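# Fetch utility cart into yellow bay, close sliding door

## Task

Fetch the utility cart from the adjacent room and leave it parked in the yellow bay so that each of its four wheels sits fully within the taped outline and touches none of the tape; its load has to remain on the cart with no part overhanging its edges. Afterwards close the sliding door completely. The task fails if the sliding door is slammed, whether opening or closing, or if the robot falls over or is left tilted.

## Robot and tools

Robot: a Hello Robot Stretch 4, one arm only. It has an omni-wheel base (rim within 0.23 m of the base origin), a lift on a mast, an arm that telescopes forward, a three-axis wrist and a five-finger hand. Height about 1.6 m. A loose object may occasionally be nudged by something outside your control.

Frames: the base frame sits on the floor under the base centre, x forward, y left, z up, in metres. The odometry frame is the base frame as it was when the scene began. hand_pose is reported in the base frame for the hand point, 0.045 m in front of the palm; its printed value may be somewhat off. The hand point's +z runs along straight fingers, +y out of the palm, +x across the palm away from the thumb.

move: one action per call. Keys: "base" (an offset from where the base last reported itself, not a pose): {"translate_m": d} forward positive, {"strafe_m": d} left positive, both in metres, -2 to 2, and they may be combined for a straight diagonal run without turning; {"rotate_rad": d} turns in place, counter-clockwise positive, -3.2 to 3.2. "joints": absolute targets by name: lift_m 0 to 1.2 m; arm_m 0 to 0.55 m extension; wrist_yaw_rad -1.134 to 4.276 (0 forward, + left, 3.14 folded back, over 3.4 may hit the arm); wrist_pitch_rad -1.117 to 4.259 (0 level, 1.57 pointing down); wrist_roll_rad -1.117 to 4.259 (0 palm up, 1.57 palm to the robot's right, 3.14 palm down); hand_little, hand_ring, hand_middle, hand_index, hand_thumb_bend from -1 (curled) to +1 (straight); hand_thumb_turn +1 beside the palm, -1 opposite the fingers; hand_force_limit -1 to 1 maps to about 0 to 10 N at the fingertip (15 N for thumb motors); hand_speed -0.96 to 1, full speed from 0.48 up. Out-of-range targets are clipped and reported. "pace": slow, default, fast or max. "speeds": per-joint top speed for lift_m, arm_m and the wrist joints. "contact_limits": 0 (lightest) to 1 for arm_m, lift_m, translate_m, strafe_m or rotate_rad, placed beside that same command; default 0.5; a base limit persists until the next action naming "base". Alternatively send {"end_of_arm": "enable_torque"} alone to re-power wrist motors that shut off. "cameras": list from head_camera, head_left_camera, head_right_camera, wrist_camera, all; empty list gives none. "blocking": true waits for everything to settle; false returns in about half a second while motion continues, and a later move replaces only the targets it names. A call without an action just reports state and images. Moves cut off at 14 s (time_out).

wait(seconds 0 to 10, cameras) lets time pass and returns early once running moves settle. stop brakes all your motions and re-holds wheels left slack. zoom_image(camera, region [x0,y0,x1,y1] pixels, at most 504 square) enlarges part of that camera's newest image. show_instructions shows reference pages. finished_scene ends the scene irreversibly; the result must hold without the robot.

Reading results: base_status and joint_status give done, moving, off_target, or a stop you didn't order: contact_stop (blocked, that part goes slack), time_out, limit_stop_at_own_body, limit_stop_at_tilt (lean over 6 degrees; lift, arm and wheels go slack), torque_fault (wrist motor limp until enable_torque). When such a stop first appears, later moves and waits in the same reply are skipped. on_its_own lists what happened uncommanded (slack, holding, tilt off start). base_odometry counts wheel turns only; if turned_by_wheels and turned_by_imu drift apart by over ~0.1 rad within one move, the base slipped or struck something. base_tilt in degrees, forward and right positive, about 3 degrees of bias. lidar_m: 12 distances in 30-degree sectors, first straight ahead, counting counter-clockwise (4th left, 7th behind, 10th right); "-" means nothing seen or nearer than 0.25 m; it spots things 0.15 m up to robot height, and may miss glass or thin legs. wrist_depth_mm is a 7x7 grid of depths, 100 to 2000 mm, "-" for unknown. motor_effort is percent of maximum with peak in brackets; servo_current is wrist current in mA. hand_stopped_by lists little, ring, middle, index, thumb_bend, thumb_turn as moving, target, force, stalled or fault; the *_load_n values are fingertip forces in N, positive when pushed open; a grip loss shows as loads dropping near 0.

Gripping: a finger motor only starts when its target changes by at least 0.002, and stops at the target or when load hits hand_force_limit. For gentle holds use hand_speed -0.94 or lower. The thumb turned fully in front wraps objects 0.035 to 0.065 m thick, handles down to about 0.025 m. To tighten, raise force limit and send a more-closed target; to release, send a more-open one. The wrist camera sits behind the palm heel and can collide.

Cautions: base top speed drops as the lift rises above 0.2. Hand low over the base, tilted-up and rolled, or yaw plus pitch below about -1.1 can trigger self-collision stops. Moving or stopping with over 1 kg in the hand and arm beyond 0.2, or pushing/pulling hard with a high hand, risks tipping. Push and pull the cart and the door gently with low contact limits and slow pace; never slam the door, ram fixed objects, drop anything even slightly, or overload fingers.

Each tool is called after "Call:" as name(argument=value, ...), one argument or row to a line, values as JSON.

Reference images:

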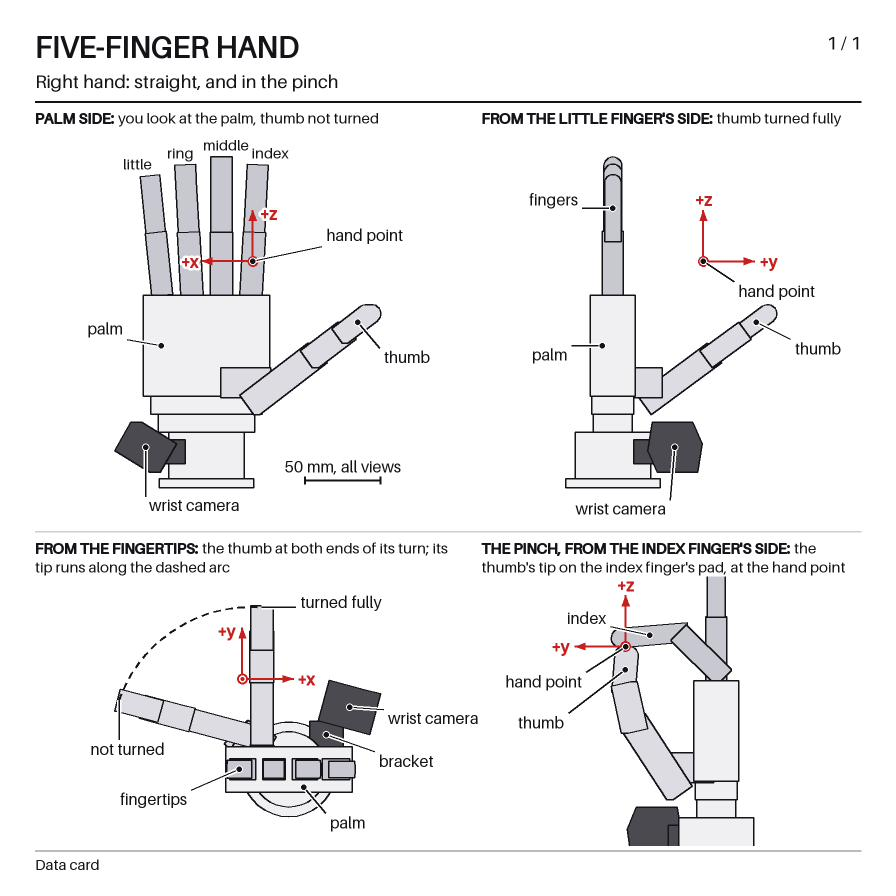

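## Session

Call:
move(
)

Scene clock: 0.00 s.
base_odometry: x=+0.000 y=+0.000 heading=+0.000
turned_by_wheels: +0.000
turned_by_imu: +0.000
base_tilt: forward=+1.0 right=-0.1
lidar_m: 2.15 1.87 1.27 1.15 1.18 0.87 0.76 0.80 0.90 0.80 0.83 1.03
base_status: not commanded
joint_positions: lift_m=+0.228 arm_m=+0.003 wrist_yaw_rad=+3.064 wrist_pitch_rad=+0.003 wrist_roll_rad=+0.000 hand_little=+1.000 hand_ring=+1.000 hand_middle=+1.000 hand_index=+1.000 hand_thumb_turn=+1.000 hand_thumb_bend=+1.000 hand_force_limit=+0.000 hand_speed=-0.800
joint_status: not commanded
measured_speeds: all 0
hand_stopped_by: target,target,target,target,target,target
little_load_n: 0.0
ring_load_n: 0.0
middle_load_n: 0.0
index_load_n: 0.0
thumb_bend_load_n: 0.0
thumb_turn_load_n: 0.0
motor_effort: lift_m=+20 arm_m=-5 wheel_0=+1 wheel_1=-2 wheel_2=-2
servo_current: wrist_yaw_rad=46 wrist_pitch_rad=46 wrist_roll_rad=59
hand_pose: x=-0.0382 y=+0.1350 z=+0.4659 quat_wxyz=(-0.480, -0.481, +0.520, +0.518) (m; base frame)
wrist_depth_mm: 127 139 - - - - - / 109 140 207 - - - - / 116 141 214 - - - - / 140 174 - - - - - / - - - - - - - / - - 124 126 - - - / - - - - - - -
pictures: head_camera, head_left_camera, head_right_camera, wrist_camera

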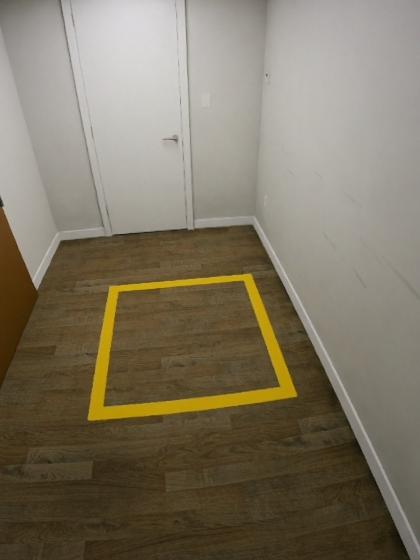

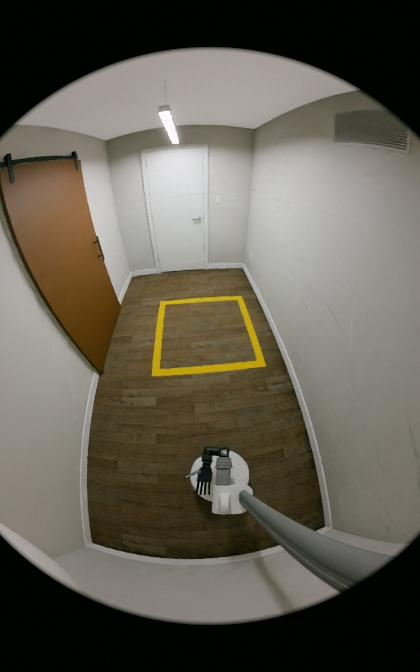

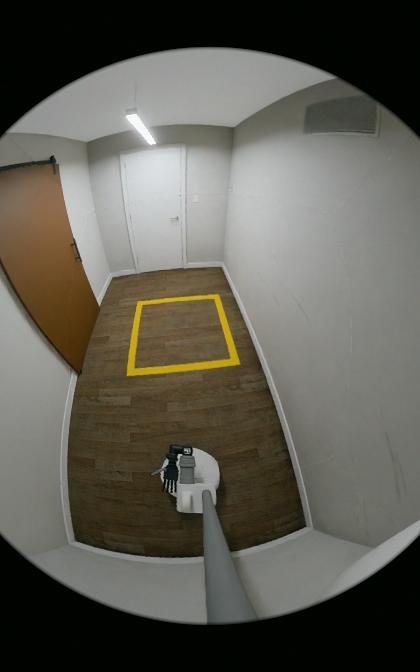

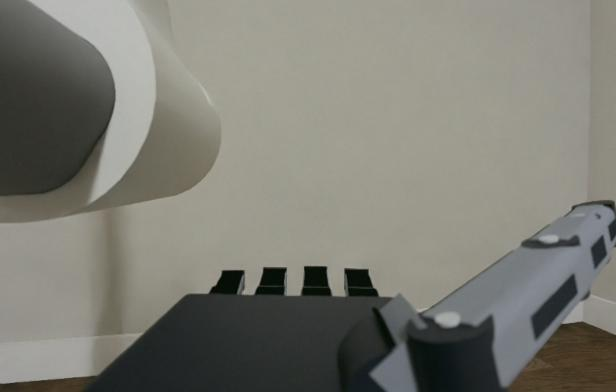

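Call:
move(
  base={"rotate_rad": 0.9},
  cameras=["all"],
)

Call:
zoom_image(
  camera="head_camera",
  region=[0, 0, 420, 300],
)

Scene clock: 2.50 s.
move: done
base_odometry: x=+0.000 y=+0.000 heading=+0.900
turned_by_wheels: +0.900
turned_by_imu: +0.903
base_tilt: forward=+1.0 right=-0.1
lidar_m: 1.38 1.18 1.15 0.92 0.77 0.75 0.92 0.82 0.82 0.93 1.56 2.55
base_status: done
joint_positions: lift_m=+0.228 arm_m=+0.003 wrist_yaw_rad=+3.064 wrist_pitch_rad=+0.003 wrist_roll_rad=+0.000 hand_little=+1.000 hand_ring=+1.000 hand_middle=+1.000 hand_index=+1.000 hand_thumb_turn=+1.000 hand_thumb_bend=+1.000 hand_force_limit=+0.000 hand_speed=-0.800
joint_status: not commanded
measured_speeds: all 0
hand_stopped_by: target,target,target,target,target,target
little_load_n: -0.5
ring_load_n: 0.0
middle_load_n: 0.0
index_load_n: 0.0
thumb_bend_load_n: 0.0
thumb_turn_load_n: 0.0
motor_effort: lift_m=+20(21) arm_m=-6(6) wheel_0=-2(8) wheel_1=-2(7) wheel_2=-2(10)
servo_current: wrist_yaw_rad=46(52) wrist_pitch_rad=39(59) wrist_roll_rad=39(72)
hand_pose: x=-0.0382 y=+0.1350 z=+0.4659 quat_wxyz=(-0.480, -0.481, +0.520, +0.518)
wrist_depth_mm: 128 139 1205 - - - - / 110 140 250 - - - - / 116 141 216 - - - - / 140 174 1255 - - - - / - - 1229 - - - - / - - 124 126 - - - / 842 - - - - - -
pictures: head_camera, head_left_camera, head_right_camera, wrist_camera

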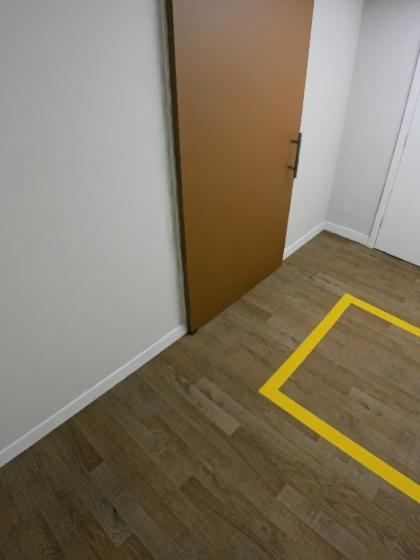

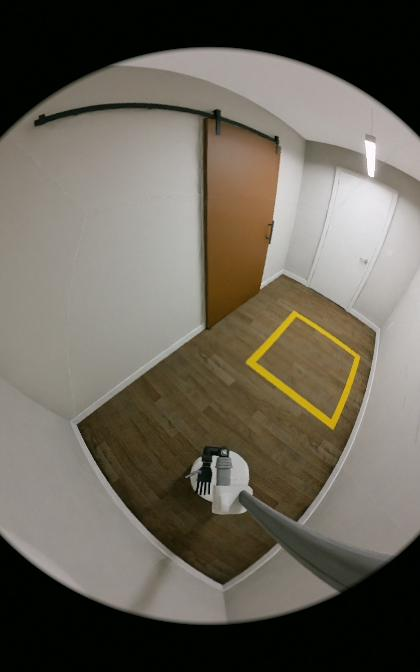

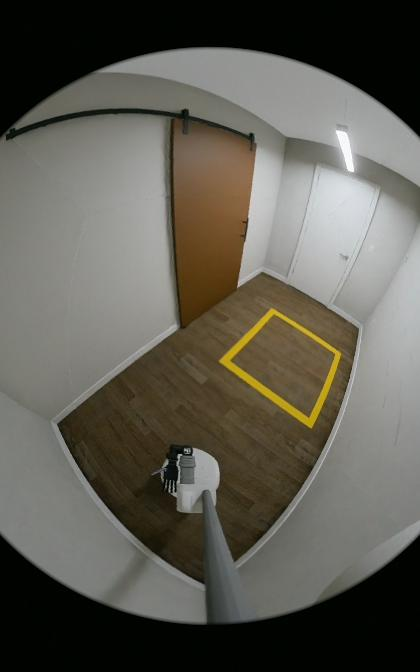

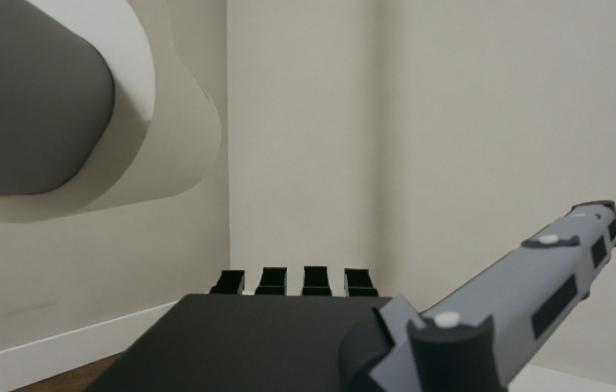

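Scaled by 1.200 from the camera's image (finer frame: 600x800).

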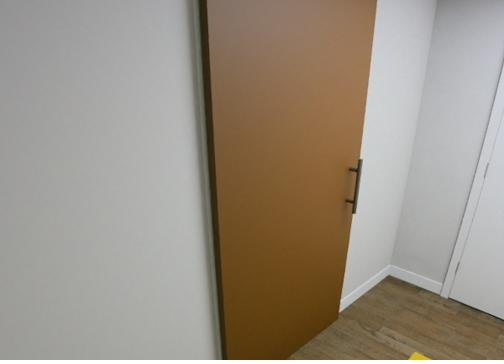

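Call:
move(
  base={"rotate_rad": 0.82},
  joints={"lift_m": 0.6},
  cameras=["all"],
)

Scene clock: 9.37 s.
move: done
base_odometry: x=+0.000 y=+0.000 heading=+1.719
turned_by_wheels: +0.820
turned_by_imu: +0.823
base_tilt: forward=+1.0 right=-0.1
lidar_m: 1.15 1.11 0.83 0.76 0.80 0.87 0.81 0.86 1.16 2.91 1.60 1.19
base_status: done
joint_positions: lift_m=+0.600 arm_m=+0.003 wrist_yaw_rad=+3.064 wrist_pitch_rad=+0.003 wrist_roll_rad=+0.000 hand_little=+1.000 hand_ring=+1.000 hand_middle=+1.000 hand_index=+1.000 hand_thumb_turn=+1.000 hand_thumb_bend=+1.000 hand_force_limit=+0.000 hand_speed=-0.800
joint_status: all done
measured_speeds: all 0
hand_stopped_by: target,target,target,target,target,target
little_load_n: 0.0
ring_load_n: 0.0
middle_load_n: 0.0
index_load_n: 0.0
thumb_bend_load_n: 0.0
thumb_turn_load_n: 0.0
motor_effort: lift_m=+23(26) arm_m=-6(6) wheel_0=+0(8) wheel_1=-1(9) wheel_2=-1(9)
servo_current: wrist_yaw_rad=46(52) wrist_pitch_rad=46(46) wrist_roll_rad=46(65)
hand_pose: x=-0.0382 y=+0.1350 z=+0.8375 quat_wxyz=(-0.480, -0.481, +0.520, +0.518)
wrist_depth_mm: 137 139 - - - - - / 111 141 - - - - - / 117 142 218 - - - - / 140 178 - - - - - / - - - - - - - / - - 124 126 - - - / - - - - - - -
pictures: head_camera, head_left_camera, head_right_camera, wrist_camera

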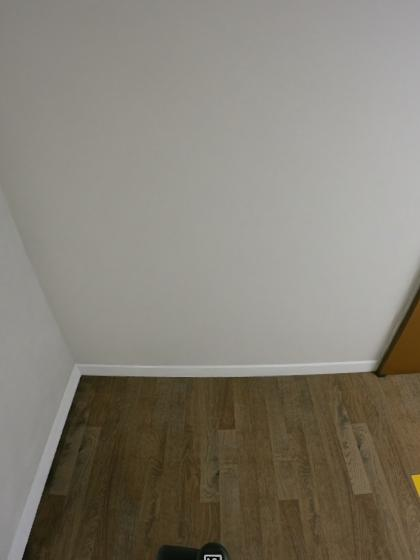

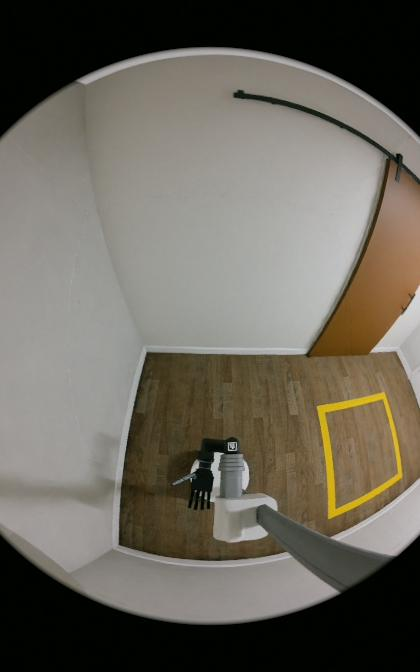

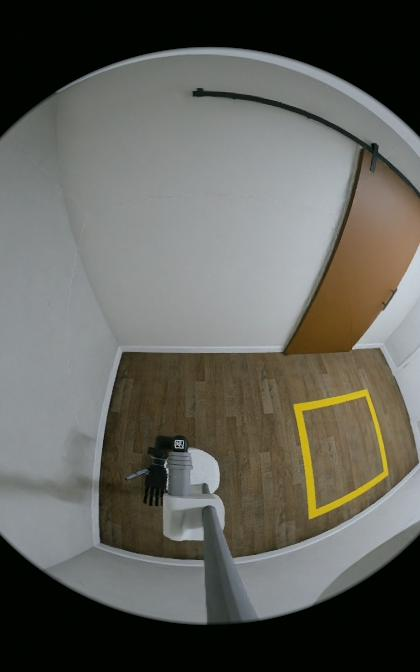

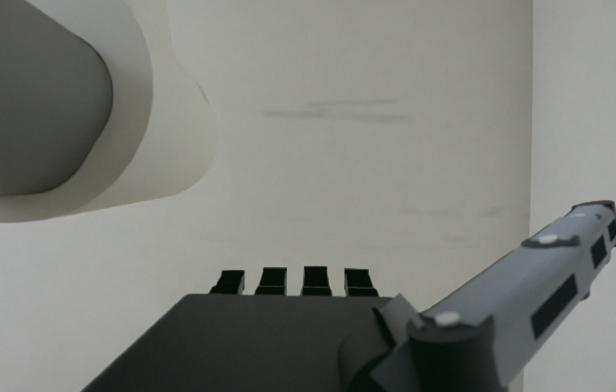

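Call:
move(
  joints={"wrist_yaw_rad": 0.0, "wrist_roll_rad": 1.57, "lift_m": 0.75},
  cameras=["all"],
)

Scene clock: 19.13 s.
move: done
base_odometry: x=+0.000 y=+0.000 heading=+1.719
turned_by_wheels: +0.000
turned_by_imu: -0.001
base_tilt: forward=+1.0 right=-0.2
lidar_m: 1.16 1.15 0.81 0.77 0.80 0.86 0.82 0.85 1.16 2.89 1.61 1.22
base_status: not commanded
joint_positions: lift_m=+0.750 arm_m=+0.003 wrist_yaw_rad=+0.001 wrist_pitch_rad=+0.003 wrist_roll_rad=+1.567 hand_little=+1.000 hand_ring=+1.000 hand_middle=+1.000 hand_index=+1.000 hand_thumb_turn=+1.000 hand_thumb_bend=+1.000 hand_force_limit=+0.000 hand_speed=-0.800
joint_status: all done
measured_speeds: all 0
hand_stopped_by: target,target,target,target,target,target
little_load_n: 0.0
ring_load_n: 0.0
middle_load_n: 0.0
index_load_n: 0.0
thumb_bend_load_n: 0.0
thumb_turn_load_n: 0.0
motor_effort: lift_m=+23(25) arm_m=-6(6) wheel_0=+0(1) wheel_1=-1(1) wheel_2=-1(2)
servo_current: wrist_yaw_rad=46(104) wrist_pitch_rad=39(52) wrist_roll_rad=39(143)
hand_pose: x=+0.3952 y=-0.1474 z=+0.8967 quat_wxyz=(+0.001, +0.708, +0.002, +0.706)
wrist_depth_mm: - - - - - - - / - - - - - - - / - - - - - - - / - - - - - - - / - - - 220 - - - / - - 124 125 - - - / - - - - - - -
pictures: head_camera, head_left_camera, head_right_camera, wrist_camera

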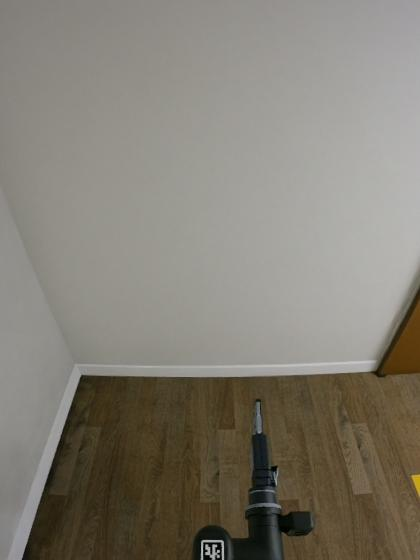

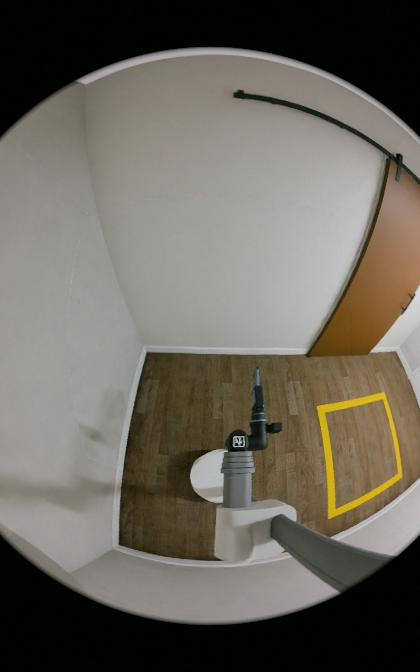

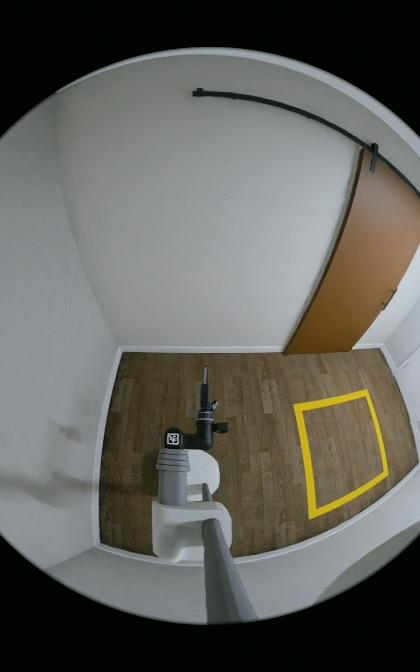

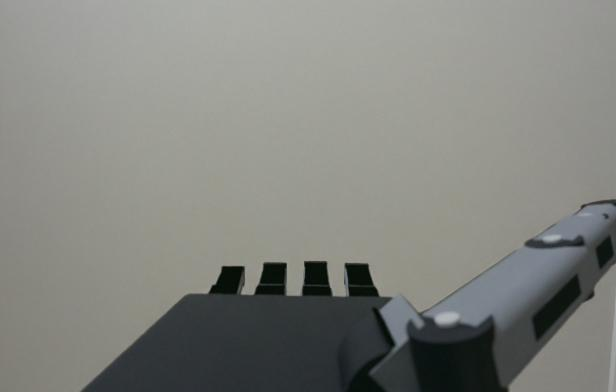

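Call:
move(
  base={"strafe_m": -1.75, "translate_m": 0.1},
  joints={"lift_m": 0.85},
  cameras=["all"],
)

Scene clock: 27.90 s.
move: done
base_odometry: x=+1.716 y=+0.358 heading=+1.719
turned_by_wheels: +0.000
turned_by_imu: -0.006
base_tilt: forward=+1.0 right=-0.1
lidar_m: 0.97 1.05 1.54 2.51 1.33 0.94 0.88 0.93 1.23 1.12 1.21 1.09
base_status: done
joint_positions: lift_m=+0.850 arm_m=+0.003 wrist_yaw_rad=+0.001 wrist_pitch_rad=+0.003 wrist_roll_rad=+1.567 hand_little=+1.000 hand_ring=+1.000 hand_middle=+1.000 hand_index=+1.000 hand_thumb_turn=+1.000 hand_thumb_bend=+1.000 hand_force_limit=+0.000 hand_speed=-0.800
joint_status: all done
measured_speeds: all 0
hand_stopped_by: target,target,target,target,target,target
little_load_n: 0.5
ring_load_n: 0.0
middle_load_n: 0.0
index_load_n: 0.0
thumb_bend_load_n: 0.0
thumb_turn_load_n: 0.0
motor_effort: lift_m=+23(25) arm_m=-6(6) wheel_0=+0(11) wheel_1=+0(9) wheel_2=+0(9)
servo_current: wrist_yaw_rad=46(59) wrist_pitch_rad=33(52) wrist_roll_rad=33(72)
hand_pose: x=+0.3952 y=-0.1474 z=+0.9968 quat_wxyz=(+0.001, +0.708, +0.002, +0.706)
wrist_depth_mm: - - - - - - - / - - - - - - - / 820 820 820 831 820 820 820 / 820 820 831 809 831 831 820 / 831 831 820 842 820 831 - / 831 831 136 126 181 - - / 831 831 - - - - -
pictures: head_camera, head_left_camera, head_right_camera, wrist_camera

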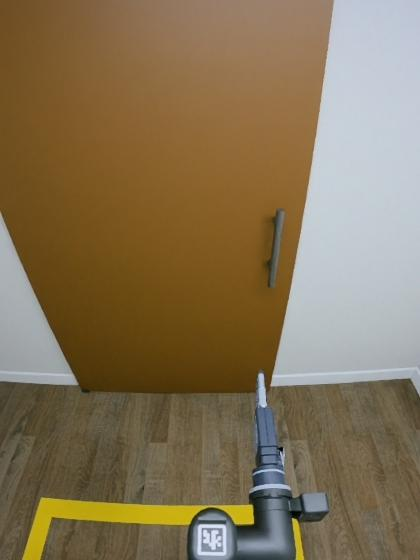

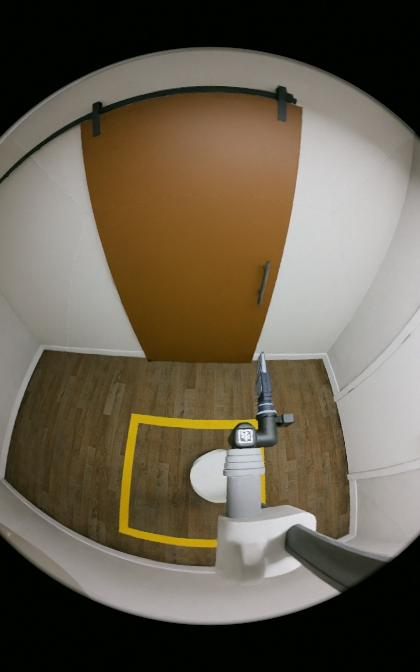

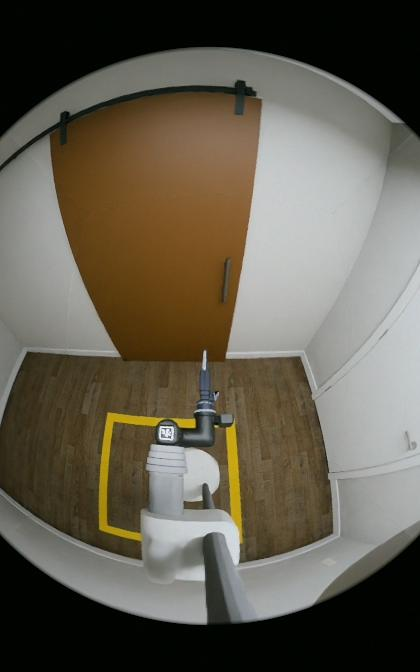

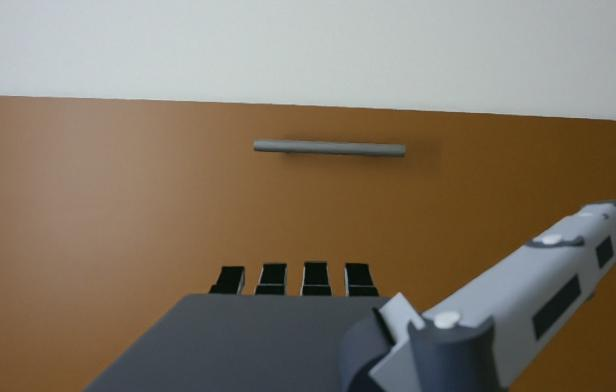

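Call:
move(
  base={"strafe_m": -0.185, "translate_m": 0.3},
  joints={"lift_m": 0.87},
  cameras=["head_camera", "wrist_camera"],
)

Scene clock: 33.40 s.
move: done
base_odometry: x=+1.855 y=+0.682 heading=+1.719
turned_by_wheels: +0.000
turned_by_imu: -0.003
base_tilt: forward=+1.0 right=-0.1
lidar_m: 0.67 0.76 1.04 2.71 1.74 1.24 1.18 1.23 1.04 0.98 0.99 0.83
base_status: done
joint_positions: lift_m=+0.870 arm_m=+0.003 wrist_yaw_rad=+0.001 wrist_pitch_rad=+0.003 wrist_roll_rad=+1.567 hand_little=+1.000 hand_ring=+1.000 hand_middle=+1.000 hand_index=+1.000 hand_thumb_turn=+1.000 hand_thumb_bend=+1.000 hand_force_limit=+0.000 hand_speed=-0.800
joint_status: all done
measured_speeds: all 0
hand_stopped_by: target,target,target,target,target,target
little_load_n: 0.0
ring_load_n: 0.0
middle_load_n: 0.0
index_load_n: 0.0
thumb_bend_load_n: 0.0
thumb_turn_load_n: 0.0
motor_effort: lift_m=+23(24) arm_m=-6(6) wheel_0=-2(10) wheel_1=-1(5) wheel_2=+2(14)
servo_current: wrist_yaw_rad=46(59) wrist_pitch_rad=39(52) wrist_roll_rad=59(72)
hand_pose: x=+0.3952 y=-0.1474 z=+1.0168 quat_wxyz=(+0.001, +0.708, +0.002, +0.706)
wrist_depth_mm: - - - - - - - / - - - - - - - / - - - - - - - / 525 530 530 530 530 530 - / 530 535 535 535 539 539 - / 530 530 135 126 181 - - / 539 539 - - - - -

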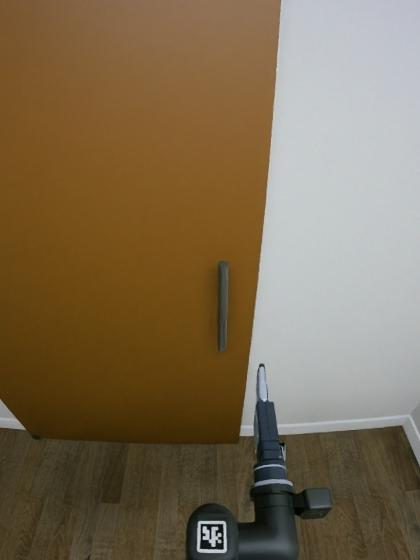

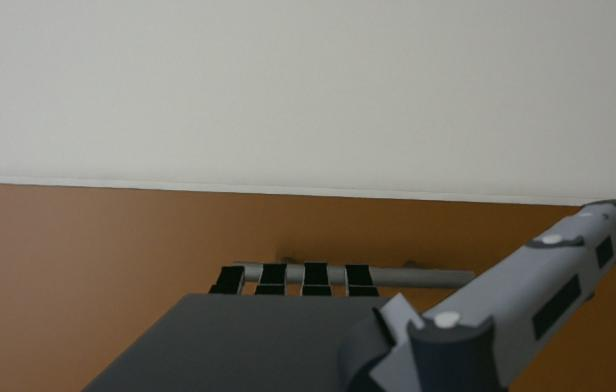

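Call:
move(
  joints={"arm_m": 0.16},
  pace="slow",
  contact_limits={"arm_m": 0.1},
  cameras=["head_camera", "wrist_camera"],
)

Scene clock: 38.17 s.
move: done
base_odometry: x=+1.855 y=+0.682 heading=+1.719
turned_by_wheels: +0.000
turned_by_imu: -0.001
base_tilt: forward=+0.9 right=-0.1
lidar_m: 0.65 0.75 1.05 2.68 1.75 1.22 1.17 1.20 1.03 0.98 1.01 0.82
base_status: not commanded
joint_positions: lift_m=+0.870 arm_m=+0.160 wrist_yaw_rad=+0.001 wrist_pitch_rad=+0.003 wrist_roll_rad=+1.567 hand_little=+1.000 hand_ring=+1.000 hand_middle=+1.000 hand_index=+1.000 hand_thumb_turn=+1.000 hand_thumb_bend=+1.000 hand_force_limit=+0.000 hand_speed=-0.800
joint_status: all done
measured_speeds: all 0
hand_stopped_by: target,target,target,target,target,target
little_load_n: 0.0
ring_load_n: 0.0
middle_load_n: 0.0
index_load_n: 0.0
thumb_bend_load_n: 0.0
thumb_turn_load_n: 0.0
motor_effort: lift_m=+23(23) arm_m=+7(13) wheel_0=-2(2) wheel_1=-1(1) wheel_2=+2(2)
servo_current: wrist_yaw_rad=46(52) wrist_pitch_rad=26(52) wrist_roll_rad=39(78)
contact_limits: arm_m 0.1
hand_pose: x=+0.5522 y=-0.1474 z=+1.0168 quat_wxyz=(+0.001, +0.708, +0.002, +0.706)
wrist_depth_mm: 421 421 421 424 424 424 424 / 424 424 427 427 427 427 427 / 424 430 430 424 424 427 430 / 373 375 415 430 430 436 433 / 373 373 375 373 375 377 - / 373 377 136 126 181 - - / 377 379 - - - - -

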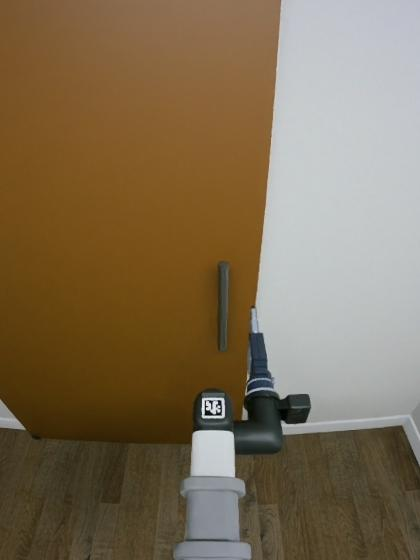

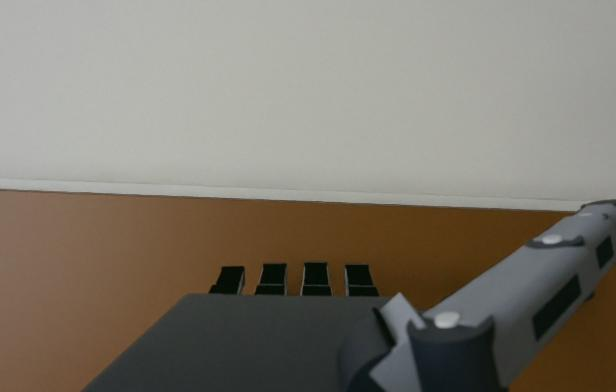

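Call:
move(
  joints={"arm_m": 0.275},
  pace="slow",
  contact_limits={"arm_m": 0.0},
  cameras=["head_camera", "wrist_camera"],
)

Call:
zoom_image(
  camera="head_camera",
  region=[150, 200, 350, 450],
)

Scene clock: 41.97 s.
move: done
base_odometry: x=+1.855 y=+0.682 heading=+1.719
turned_by_wheels: +0.000
turned_by_imu: -0.001
base_tilt: forward=+1.0 right=-0.1
lidar_m: 0.67 0.75 1.06 2.72 1.77 1.26 1.18 1.23 1.03 0.98 1.01 0.82
base_status: not commanded
joint_positions: lift_m=+0.870 arm_m=+0.275 wrist_yaw_rad=+0.001 wrist_pitch_rad=+0.003 wrist_roll_rad=+1.567 hand_little=+1.000 hand_ring=+1.000 hand_middle=+1.000 hand_index=+1.000 hand_thumb_turn=+1.000 hand_thumb_bend=+1.000 hand_force_limit=+0.000 hand_speed=-0.800
joint_status: all done
measured_speeds: all 0
hand_stopped_by: target,target,target,target,target,target
little_load_n: 0.0
ring_load_n: 0.0
middle_load_n: -0.5
index_load_n: 0.0
thumb_bend_load_n: 0.0
thumb_turn_load_n: 0.0
motor_effort: lift_m=+22(23) arm_m=+7(11) wheel_0=-2(2) wheel_1=-1(1) wheel_2=+1(2)
servo_current: wrist_yaw_rad=52(52) wrist_pitch_rad=52(52) wrist_roll_rad=39(72)
contact_limits: arm_m 0
hand_pose: x=+0.6672 y=-0.1474 z=+1.0168 quat_wxyz=(+0.001, +0.708, +0.002, +0.706)
wrist_depth_mm: 307 306 310 310 310 310 314 / 310 310 312 312 312 312 312 / 310 312 312 315 312 314 314 / 257 268 301 314 314 314 315 / 257 258 259 258 260 260 - / 260 259 135 126 182 - - / 263 260 - - - - -

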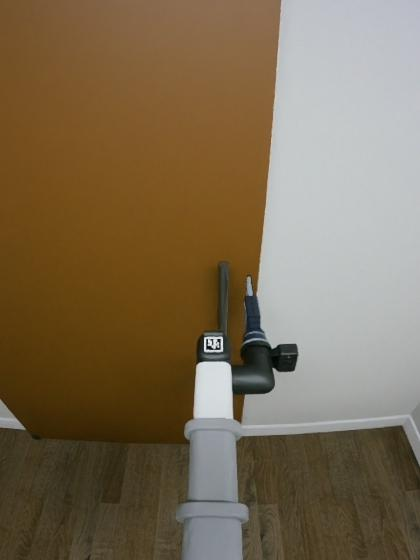

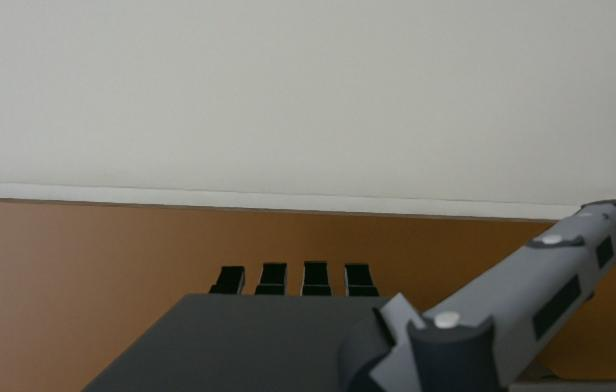

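Scaled by 2.016 from the camera's image (finer frame: 600x800).

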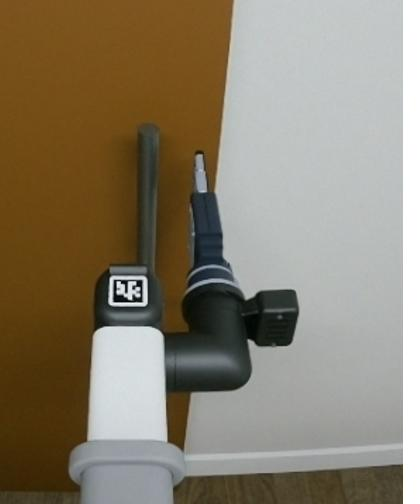

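Call:
move(
  base={"strafe_m": 0.1},
  pace="slow",
  contact_limits={"strafe_m": 0.3},
  cameras=["head_camera", "wrist_camera"],
)

Scene clock: 44.73 s.
move: done
base_odometry: x=+1.756 y=+0.667 heading=+1.719
turned_by_wheels: +0.000
turned_by_imu: -0.001
base_tilt: forward=+1.0 right=-0.1
lidar_m: 0.69 0.77 1.02 2.61 1.78 1.25 1.14 1.21 1.10 1.06 1.10 0.82
base_status: done
joint_positions: lift_m=+0.870 arm_m=+0.275 wrist_yaw_rad=-0.001 wrist_pitch_rad=+0.003 wrist_roll_rad=+1.568 hand_little=+1.000 hand_ring=+1.000 hand_middle=+1.000 hand_index=+1.000 hand_thumb_turn=+1.000 hand_thumb_bend=+1.000 hand_force_limit=+0.000 hand_speed=-0.800
joint_status: not commanded
measured_speeds: all 0
hand_stopped_by: target,target,target,target,target,target
little_load_n: 0.0
ring_load_n: 0.0
middle_load_n: 0.0
index_load_n: 0.0
thumb_bend_load_n: 0.0
thumb_turn_load_n: 0.0
motor_effort: lift_m=+22(23) arm_m=+6(7) wheel_0=+0(18) wheel_1=+1(6) wheel_2=+0(12)
servo_current: wrist_yaw_rad=39(85) wrist_pitch_rad=46(52) wrist_roll_rad=52(65)
contact_limits: arm_m 0; strafe_m 0.3
hand_pose: x=+0.6668 y=-0.1480 z=+1.0168 quat_wxyz=(+0.002, +0.708, +0.001, +0.706)
wrist_depth_mm: 314 312 312 314 312 314 314 / 312 312 314 314 312 315 314 / 257 257 257 258 - - - / 257 258 258 259 257 259 259 / 258 257 258 258 259 259 - / 258 260 135 126 182 - - / 259 258 - - - - -

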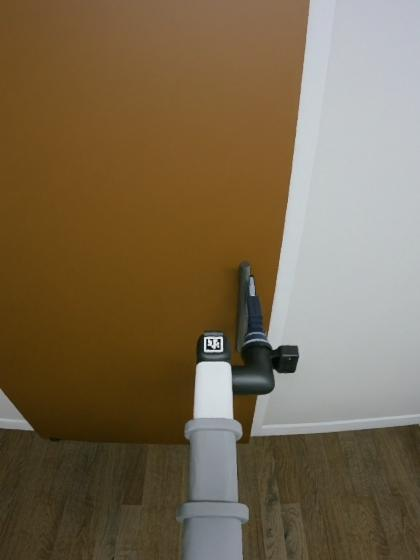

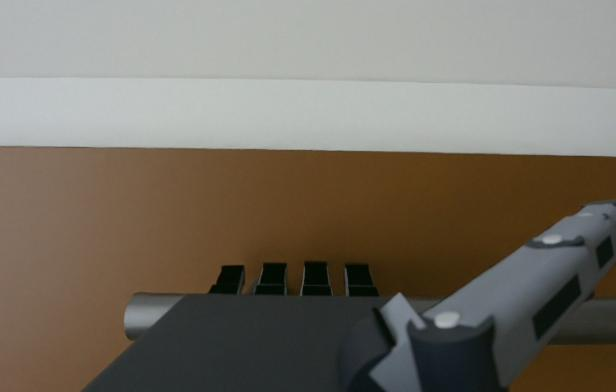

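Call:
move(
  base={"strafe_m": 0.45},
  pace="slow",
  contact_limits={"strafe_m": 0.3},
  cameras=["all"],
)

Scene clock: 50.97 s.
move: done
base_odometry: x=+1.311 y=+0.601 heading=+1.719
turned_by_wheels: -0.001
turned_by_imu: -0.007
base_tilt: forward=+1.0 right=-0.1
lidar_m: 0.68 0.73 1.02 2.17 1.79 1.28 1.20 1.25 1.61 1.50 1.15 0.97
base_status: done
joint_positions: lift_m=+0.870 arm_m=+0.275 wrist_yaw_rad=-0.007 wrist_pitch_rad=+0.003 wrist_roll_rad=+1.568 hand_little=+1.000 hand_ring=+1.000 hand_middle=+1.000 hand_index=+1.000 hand_thumb_turn=+1.000 hand_thumb_bend=+1.000 hand_force_limit=+0.000 hand_speed=-0.800
joint_status: not commanded
measured_speeds: all 0
hand_stopped_by: target,target,target,target,target,target
little_load_n: 0.0
ring_load_n: -2.0
middle_load_n: -1.5
index_load_n: 0.0
thumb_bend_load_n: 0.0
thumb_turn_load_n: 0.0
motor_effort: lift_m=+22(23) arm_m=+6(6) wheel_0=-4(19) wheel_1=-2(7) wheel_2=-3(11)
servo_current: wrist_yaw_rad=59(85) wrist_pitch_rad=39(52) wrist_roll_rad=59(91)
contact_limits: arm_m 0; strafe_m 0.3
hand_pose: x=+0.6660 y=-0.1492 z=+1.0168 quat_wxyz=(+0.004, +0.708, -0.001, +0.706)
wrist_depth_mm: - - - - - - 1499 / - - - - 1983 - 1397 / 251 - - 1537 1464 1499 1464 / 251 250 253 252 252 253 254 / 251 251 252 252 253 253 - / 249 251 135 126 182 - - / 252 250 - - - - -
pictures: head_camera, head_left_camera, head_right_camera, wrist_camera

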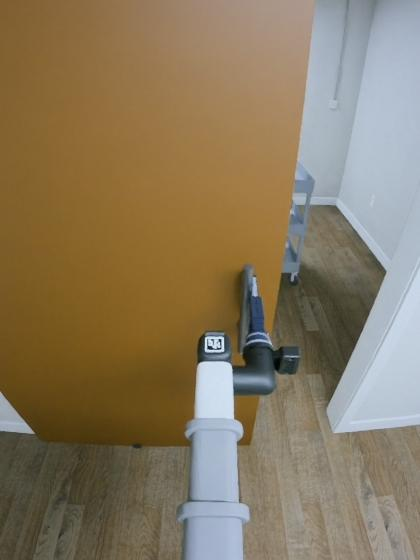

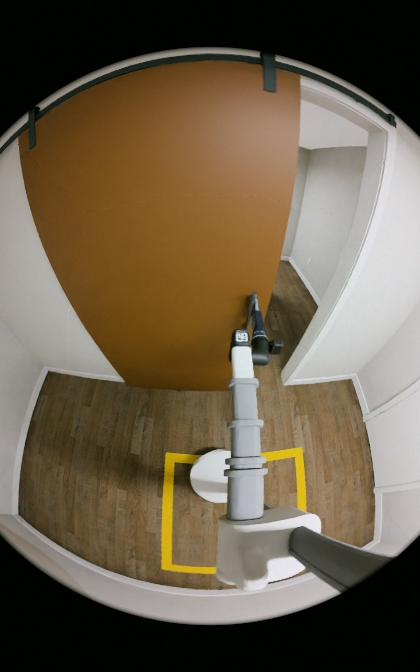

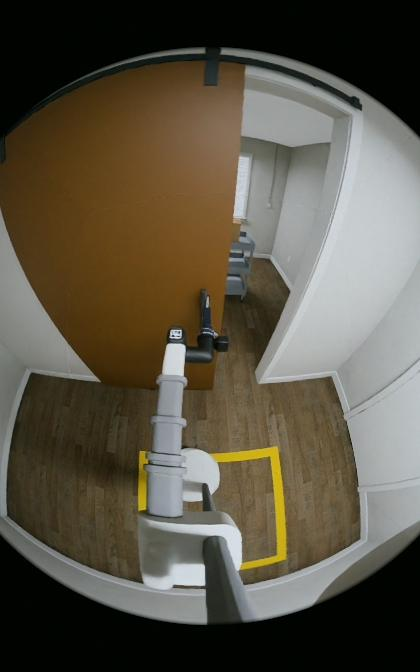

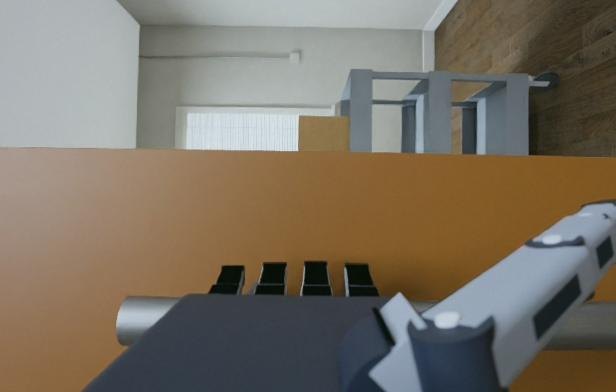

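Call:
move(
  base={"strafe_m": 0.35},
  pace="slow",
  contact_limits={"strafe_m": 0.2},
  cameras=["all"],
)

Scene clock: 56.07 s.
move: done
base_odometry: x=+0.965 y=+0.550 heading=+1.718
turned_by_wheels: -0.001
turned_by_imu: -0.004
base_tilt: forward=+1.0 right=+0.0
lidar_m: 0.66 0.75 0.99 1.82 1.83 1.27 1.20 1.25 1.66 1.84 1.26 2.03
base_status: done
joint_positions: lift_m=+0.870 arm_m=+0.275 wrist_yaw_rad=-0.007 wrist_pitch_rad=+0.003 wrist_roll_rad=+1.568 hand_little=+1.000 hand_ring=+1.000 hand_middle=+1.000 hand_index=+1.000 hand_thumb_turn=+1.000 hand_thumb_bend=+1.000 hand_force_limit=+0.000 hand_speed=-0.800
joint_status: not commanded
measured_speeds: all 0
hand_stopped_by: target,target,target,target,target,target
little_load_n: 0.0
ring_load_n: -1.0
middle_load_n: -1.0
index_load_n: 0.0
thumb_bend_load_n: 0.0
thumb_turn_load_n: 0.0
motor_effort: lift_m=+22(23) arm_m=+6(6) wheel_0=-6(19) wheel_1=+0(5) wheel_2=-4(10)
servo_current: wrist_yaw_rad=59(72) wrist_pitch_rad=33(52) wrist_roll_rad=59(78)
contact_limits: arm_m 0; strafe_m 0.2
hand_pose: x=+0.6659 y=-0.1493 z=+1.0168 quat_wxyz=(+0.004, +0.708, -0.002, +0.706)
wrist_depth_mm: - - - - 1808 - 1499 / - - - 1576 1921 - 1537 / 243 - - - 1983 1537 1464 / 243 243 242 243 244 244 245 / 242 242 242 243 243 244 - / 242 241 136 125 181 - - / 241 241 - - - - -
pictures: head_camera, head_left_camera, head_right_camera, wrist_camera

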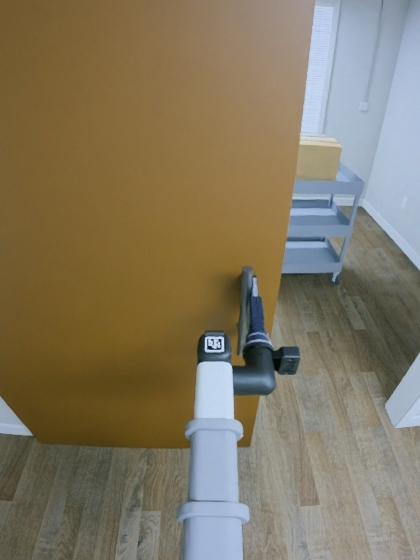

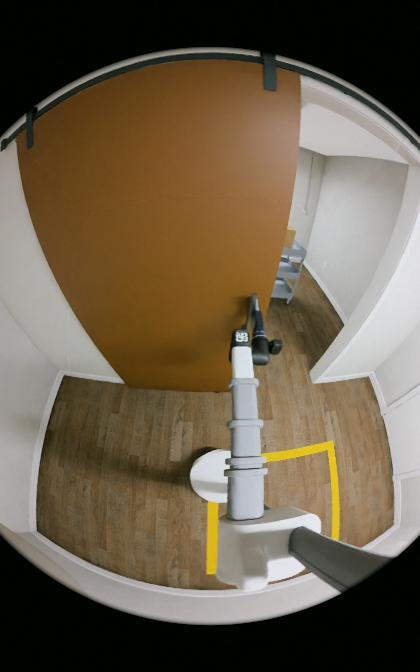

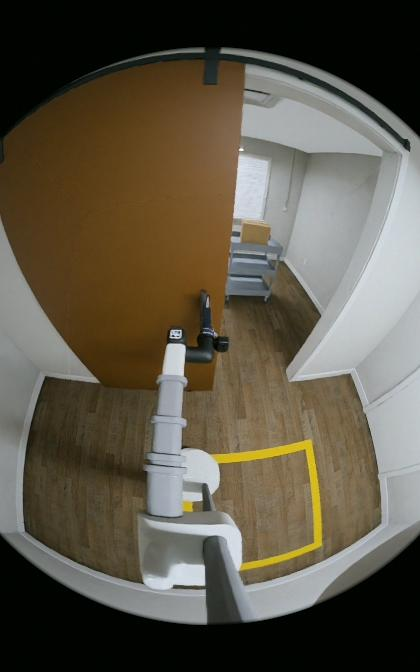

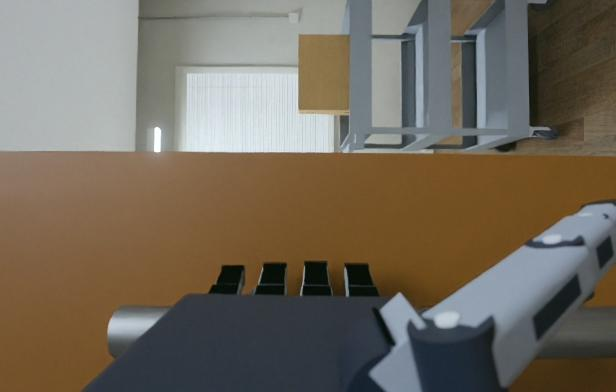

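Call:
move(
  joints={"arm_m": 0.265},
)

Call:
move(
  base={"strafe_m": 0.12},
  pace="slow",
  contact_limits={"strafe_m": 0.1},
  cameras=["all"],
)

Scene clock: 58.70 s.
move: done
base_odometry: x=+0.965 y=+0.550 heading=+1.718
turned_by_wheels: +0.000
turned_by_imu: +0.000
base_tilt: forward=+1.0 right=-0.1
lidar_m: 0.65 0.75 1.02 1.81 1.80 1.28 1.21 1.26 1.70 1.87 1.23 2.09
base_status: not commanded
joint_positions: lift_m=+0.870 arm_m=+0.265 wrist_yaw_rad=-0.007 wrist_pitch_rad=+0.003 wrist_roll_rad=+1.568 hand_little=+1.000 hand_ring=+1.000 hand_middle=+1.000 hand_index=+1.000 hand_thumb_turn=+1.000 hand_thumb_bend=+1.000 hand_force_limit=+0.000 hand_speed=-0.800
joint_status: all done
measured_speeds: all 0
hand_stopped_by: target,target,target,target,target,target
little_load_n: 0.0
ring_load_n: 0.0
middle_load_n: -2.0
index_load_n: 0.0
thumb_bend_load_n: 0.0
thumb_turn_load_n: 0.0
motor_effort: lift_m=+22(23) arm_m=-7(12) wheel_0=-5(6) wheel_1=+0(0) wheel_2=-4(4)
servo_current: wrist_yaw_rad=52(65) wrist_pitch_rad=39(52) wrist_roll_rad=46(78)
contact_limits: strafe_m 0.2
hand_pose: x=+0.6564 y=-0.1493 z=+1.0168 quat_wxyz=(+0.004, +0.708, -0.001, +0.706)
wrist_depth_mm: - - - - 1863 - 1499 / - - - 1618 1921 - 1537 / 251 - - - 1921 1756 1397 / 251 250 252 252 252 253 251 / 250 250 251 251 251 251 - / 250 250 135 126 181 - - / 249 250 - - - - -
pictures: none

Scene clock: 59.83 s.
move: contact_stop
base_odometry: x=+0.947 y=+0.547 heading=+1.697
turned_by_wheels: -0.021
turned_by_imu: -0.019
base_tilt: forward=+1.0 right=-0.1
lidar_m: 0.68 0.73 0.97 1.78 1.78 1.30 1.22 1.24 1.66 1.90 1.24 1.32
base_status: strafe_m contact_stop (by the wheels' count: +0.017 of +0.120)
joint_positions: lift_m=+0.870 arm_m=+0.265 wrist_yaw_rad=-0.001 wrist_pitch_rad=+0.003 wrist_roll_rad=+1.568 hand_little=+1.000 hand_ring=+1.000 hand_middle=+1.000 hand_index=+1.000 hand_thumb_turn=+1.000 hand_thumb_bend=+1.000 hand_force_limit=+0.000 hand_speed=-0.800
joint_status: not commanded
measured_speeds: all 0
hand_stopped_by: target,target,target,target,target,target
little_load_n: 0.0
ring_load_n: 0.0
middle_load_n: 0.0
index_load_n: 0.0
thumb_bend_load_n: 0.0
thumb_turn_load_n: 0.0
on_its_own: the wheels are slack since a contact_stop
motor_effort: lift_m=+22(23) arm_m=-6(7) wheel_0=+0(16) wheel_1=+0(4) wheel_2=+0(8)
servo_current: wrist_yaw_rad=46(65) wrist_pitch_rad=33(52) wrist_roll_rad=59(65)
contact_limits: strafe_m 0.1
hand_pose: x=+0.6573 y=-0.1480 z=+1.0168 quat_wxyz=(+0.002, +0.708, +0.001, +0.706)
wrist_depth_mm: - - - - 1983 - 1499 / - - - 1618 1983 - 1499 / 250 - - - 1983 1756 1430 / 250 251 250 250 251 250 252 / 250 250 250 251 251 251 - / 249 249 136 125 181 - - / 249 250 - - - - -
pictures: head_camera, head_left_camera, head_right_camera, wrist_camera

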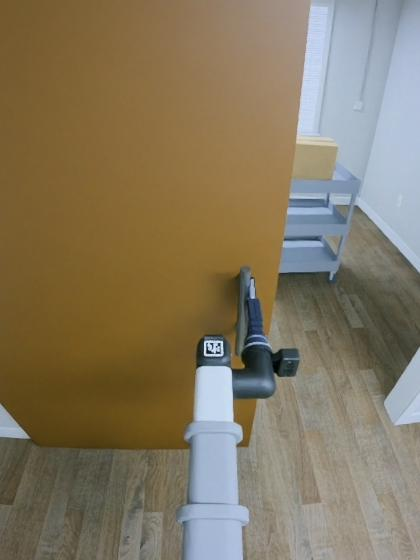

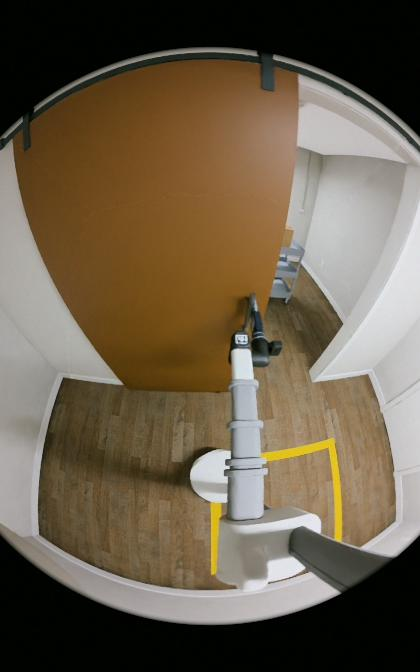

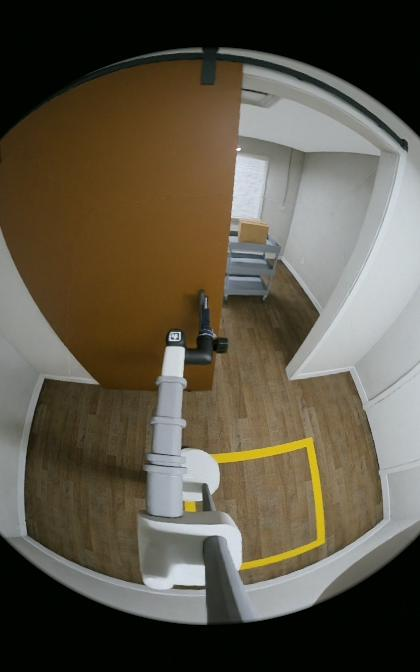

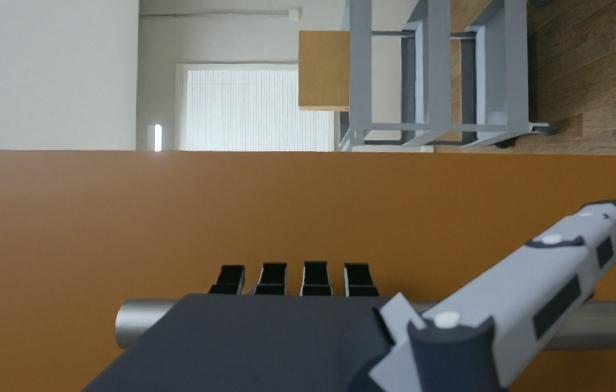

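Call:
move(
  base={"strafe_m": 0.06},
  pace="slow",
  contact_limits={"strafe_m": 0.2},
  cameras=["head_left_camera", "wrist_camera"],
)

Scene clock: 62.00 s.
move: contact_stop
base_odometry: x=+0.909 y=+0.545 heading=+1.659
turned_by_wheels: -0.038
turned_by_imu: -0.038
base_tilt: forward=+1.0 right=-0.1
lidar_m: 0.67 0.71 0.92 1.76 1.78 1.30 1.22 1.24 1.62 1.93 1.29 1.35
base_status: strafe_m contact_stop (by the wheels' count: +0.038 of +0.060)
joint_positions: lift_m=+0.870 arm_m=+0.265 wrist_yaw_rad=-0.001 wrist_pitch_rad=+0.003 wrist_roll_rad=+1.568 hand_little=+1.000 hand_ring=+1.000 hand_middle=+1.000 hand_index=+1.000 hand_thumb_turn=+1.000 hand_thumb_bend=+1.000 hand_force_limit=+0.000 hand_speed=-0.800
joint_status: not commanded
measured_speeds: all 0
hand_stopped_by: target,target,target,target,target,target
little_load_n: 0.0
ring_load_n: 0.0
middle_load_n: 0.0
index_load_n: 0.0
thumb_bend_load_n: 0.0
thumb_turn_load_n: 0.0
on_its_own: the wheels are slack since a contact_stop
motor_effort: lift_m=+22(23) arm_m=-6(6) wheel_0=+0(20) wheel_1=+0(8) wheel_2=+0(8)
servo_current: wrist_yaw_rad=52(78) wrist_pitch_rad=46(46) wrist_roll_rad=39(65)
contact_limits: strafe_m 0.2
hand_pose: x=+0.6573 y=-0.1479 z=+1.0168 quat_wxyz=(+0.001, +0.708, +0.001, +0.706)
wrist_depth_mm: - - - - 1808 - 1537 / - - - 1618 1983 - 1464 / - - - - - 1863 1499 / 249 250 250 251 250 251 251 / 249 248 249 250 250 250 - / 247 247 135 126 185 - - / 247 - - - - - -

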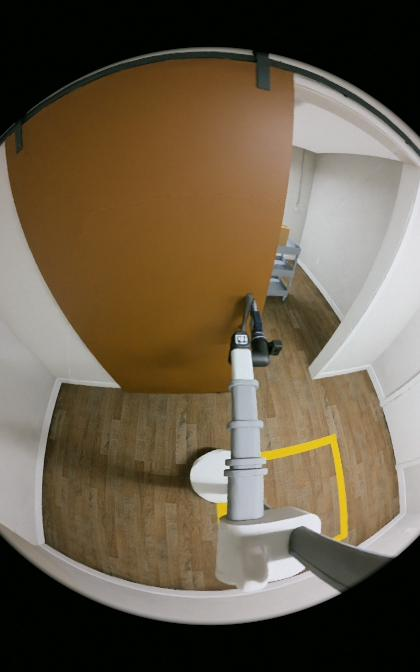

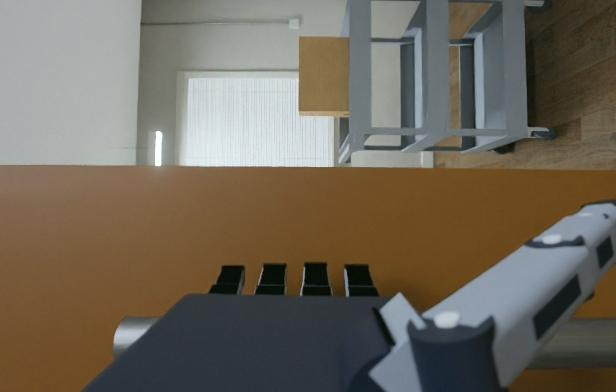

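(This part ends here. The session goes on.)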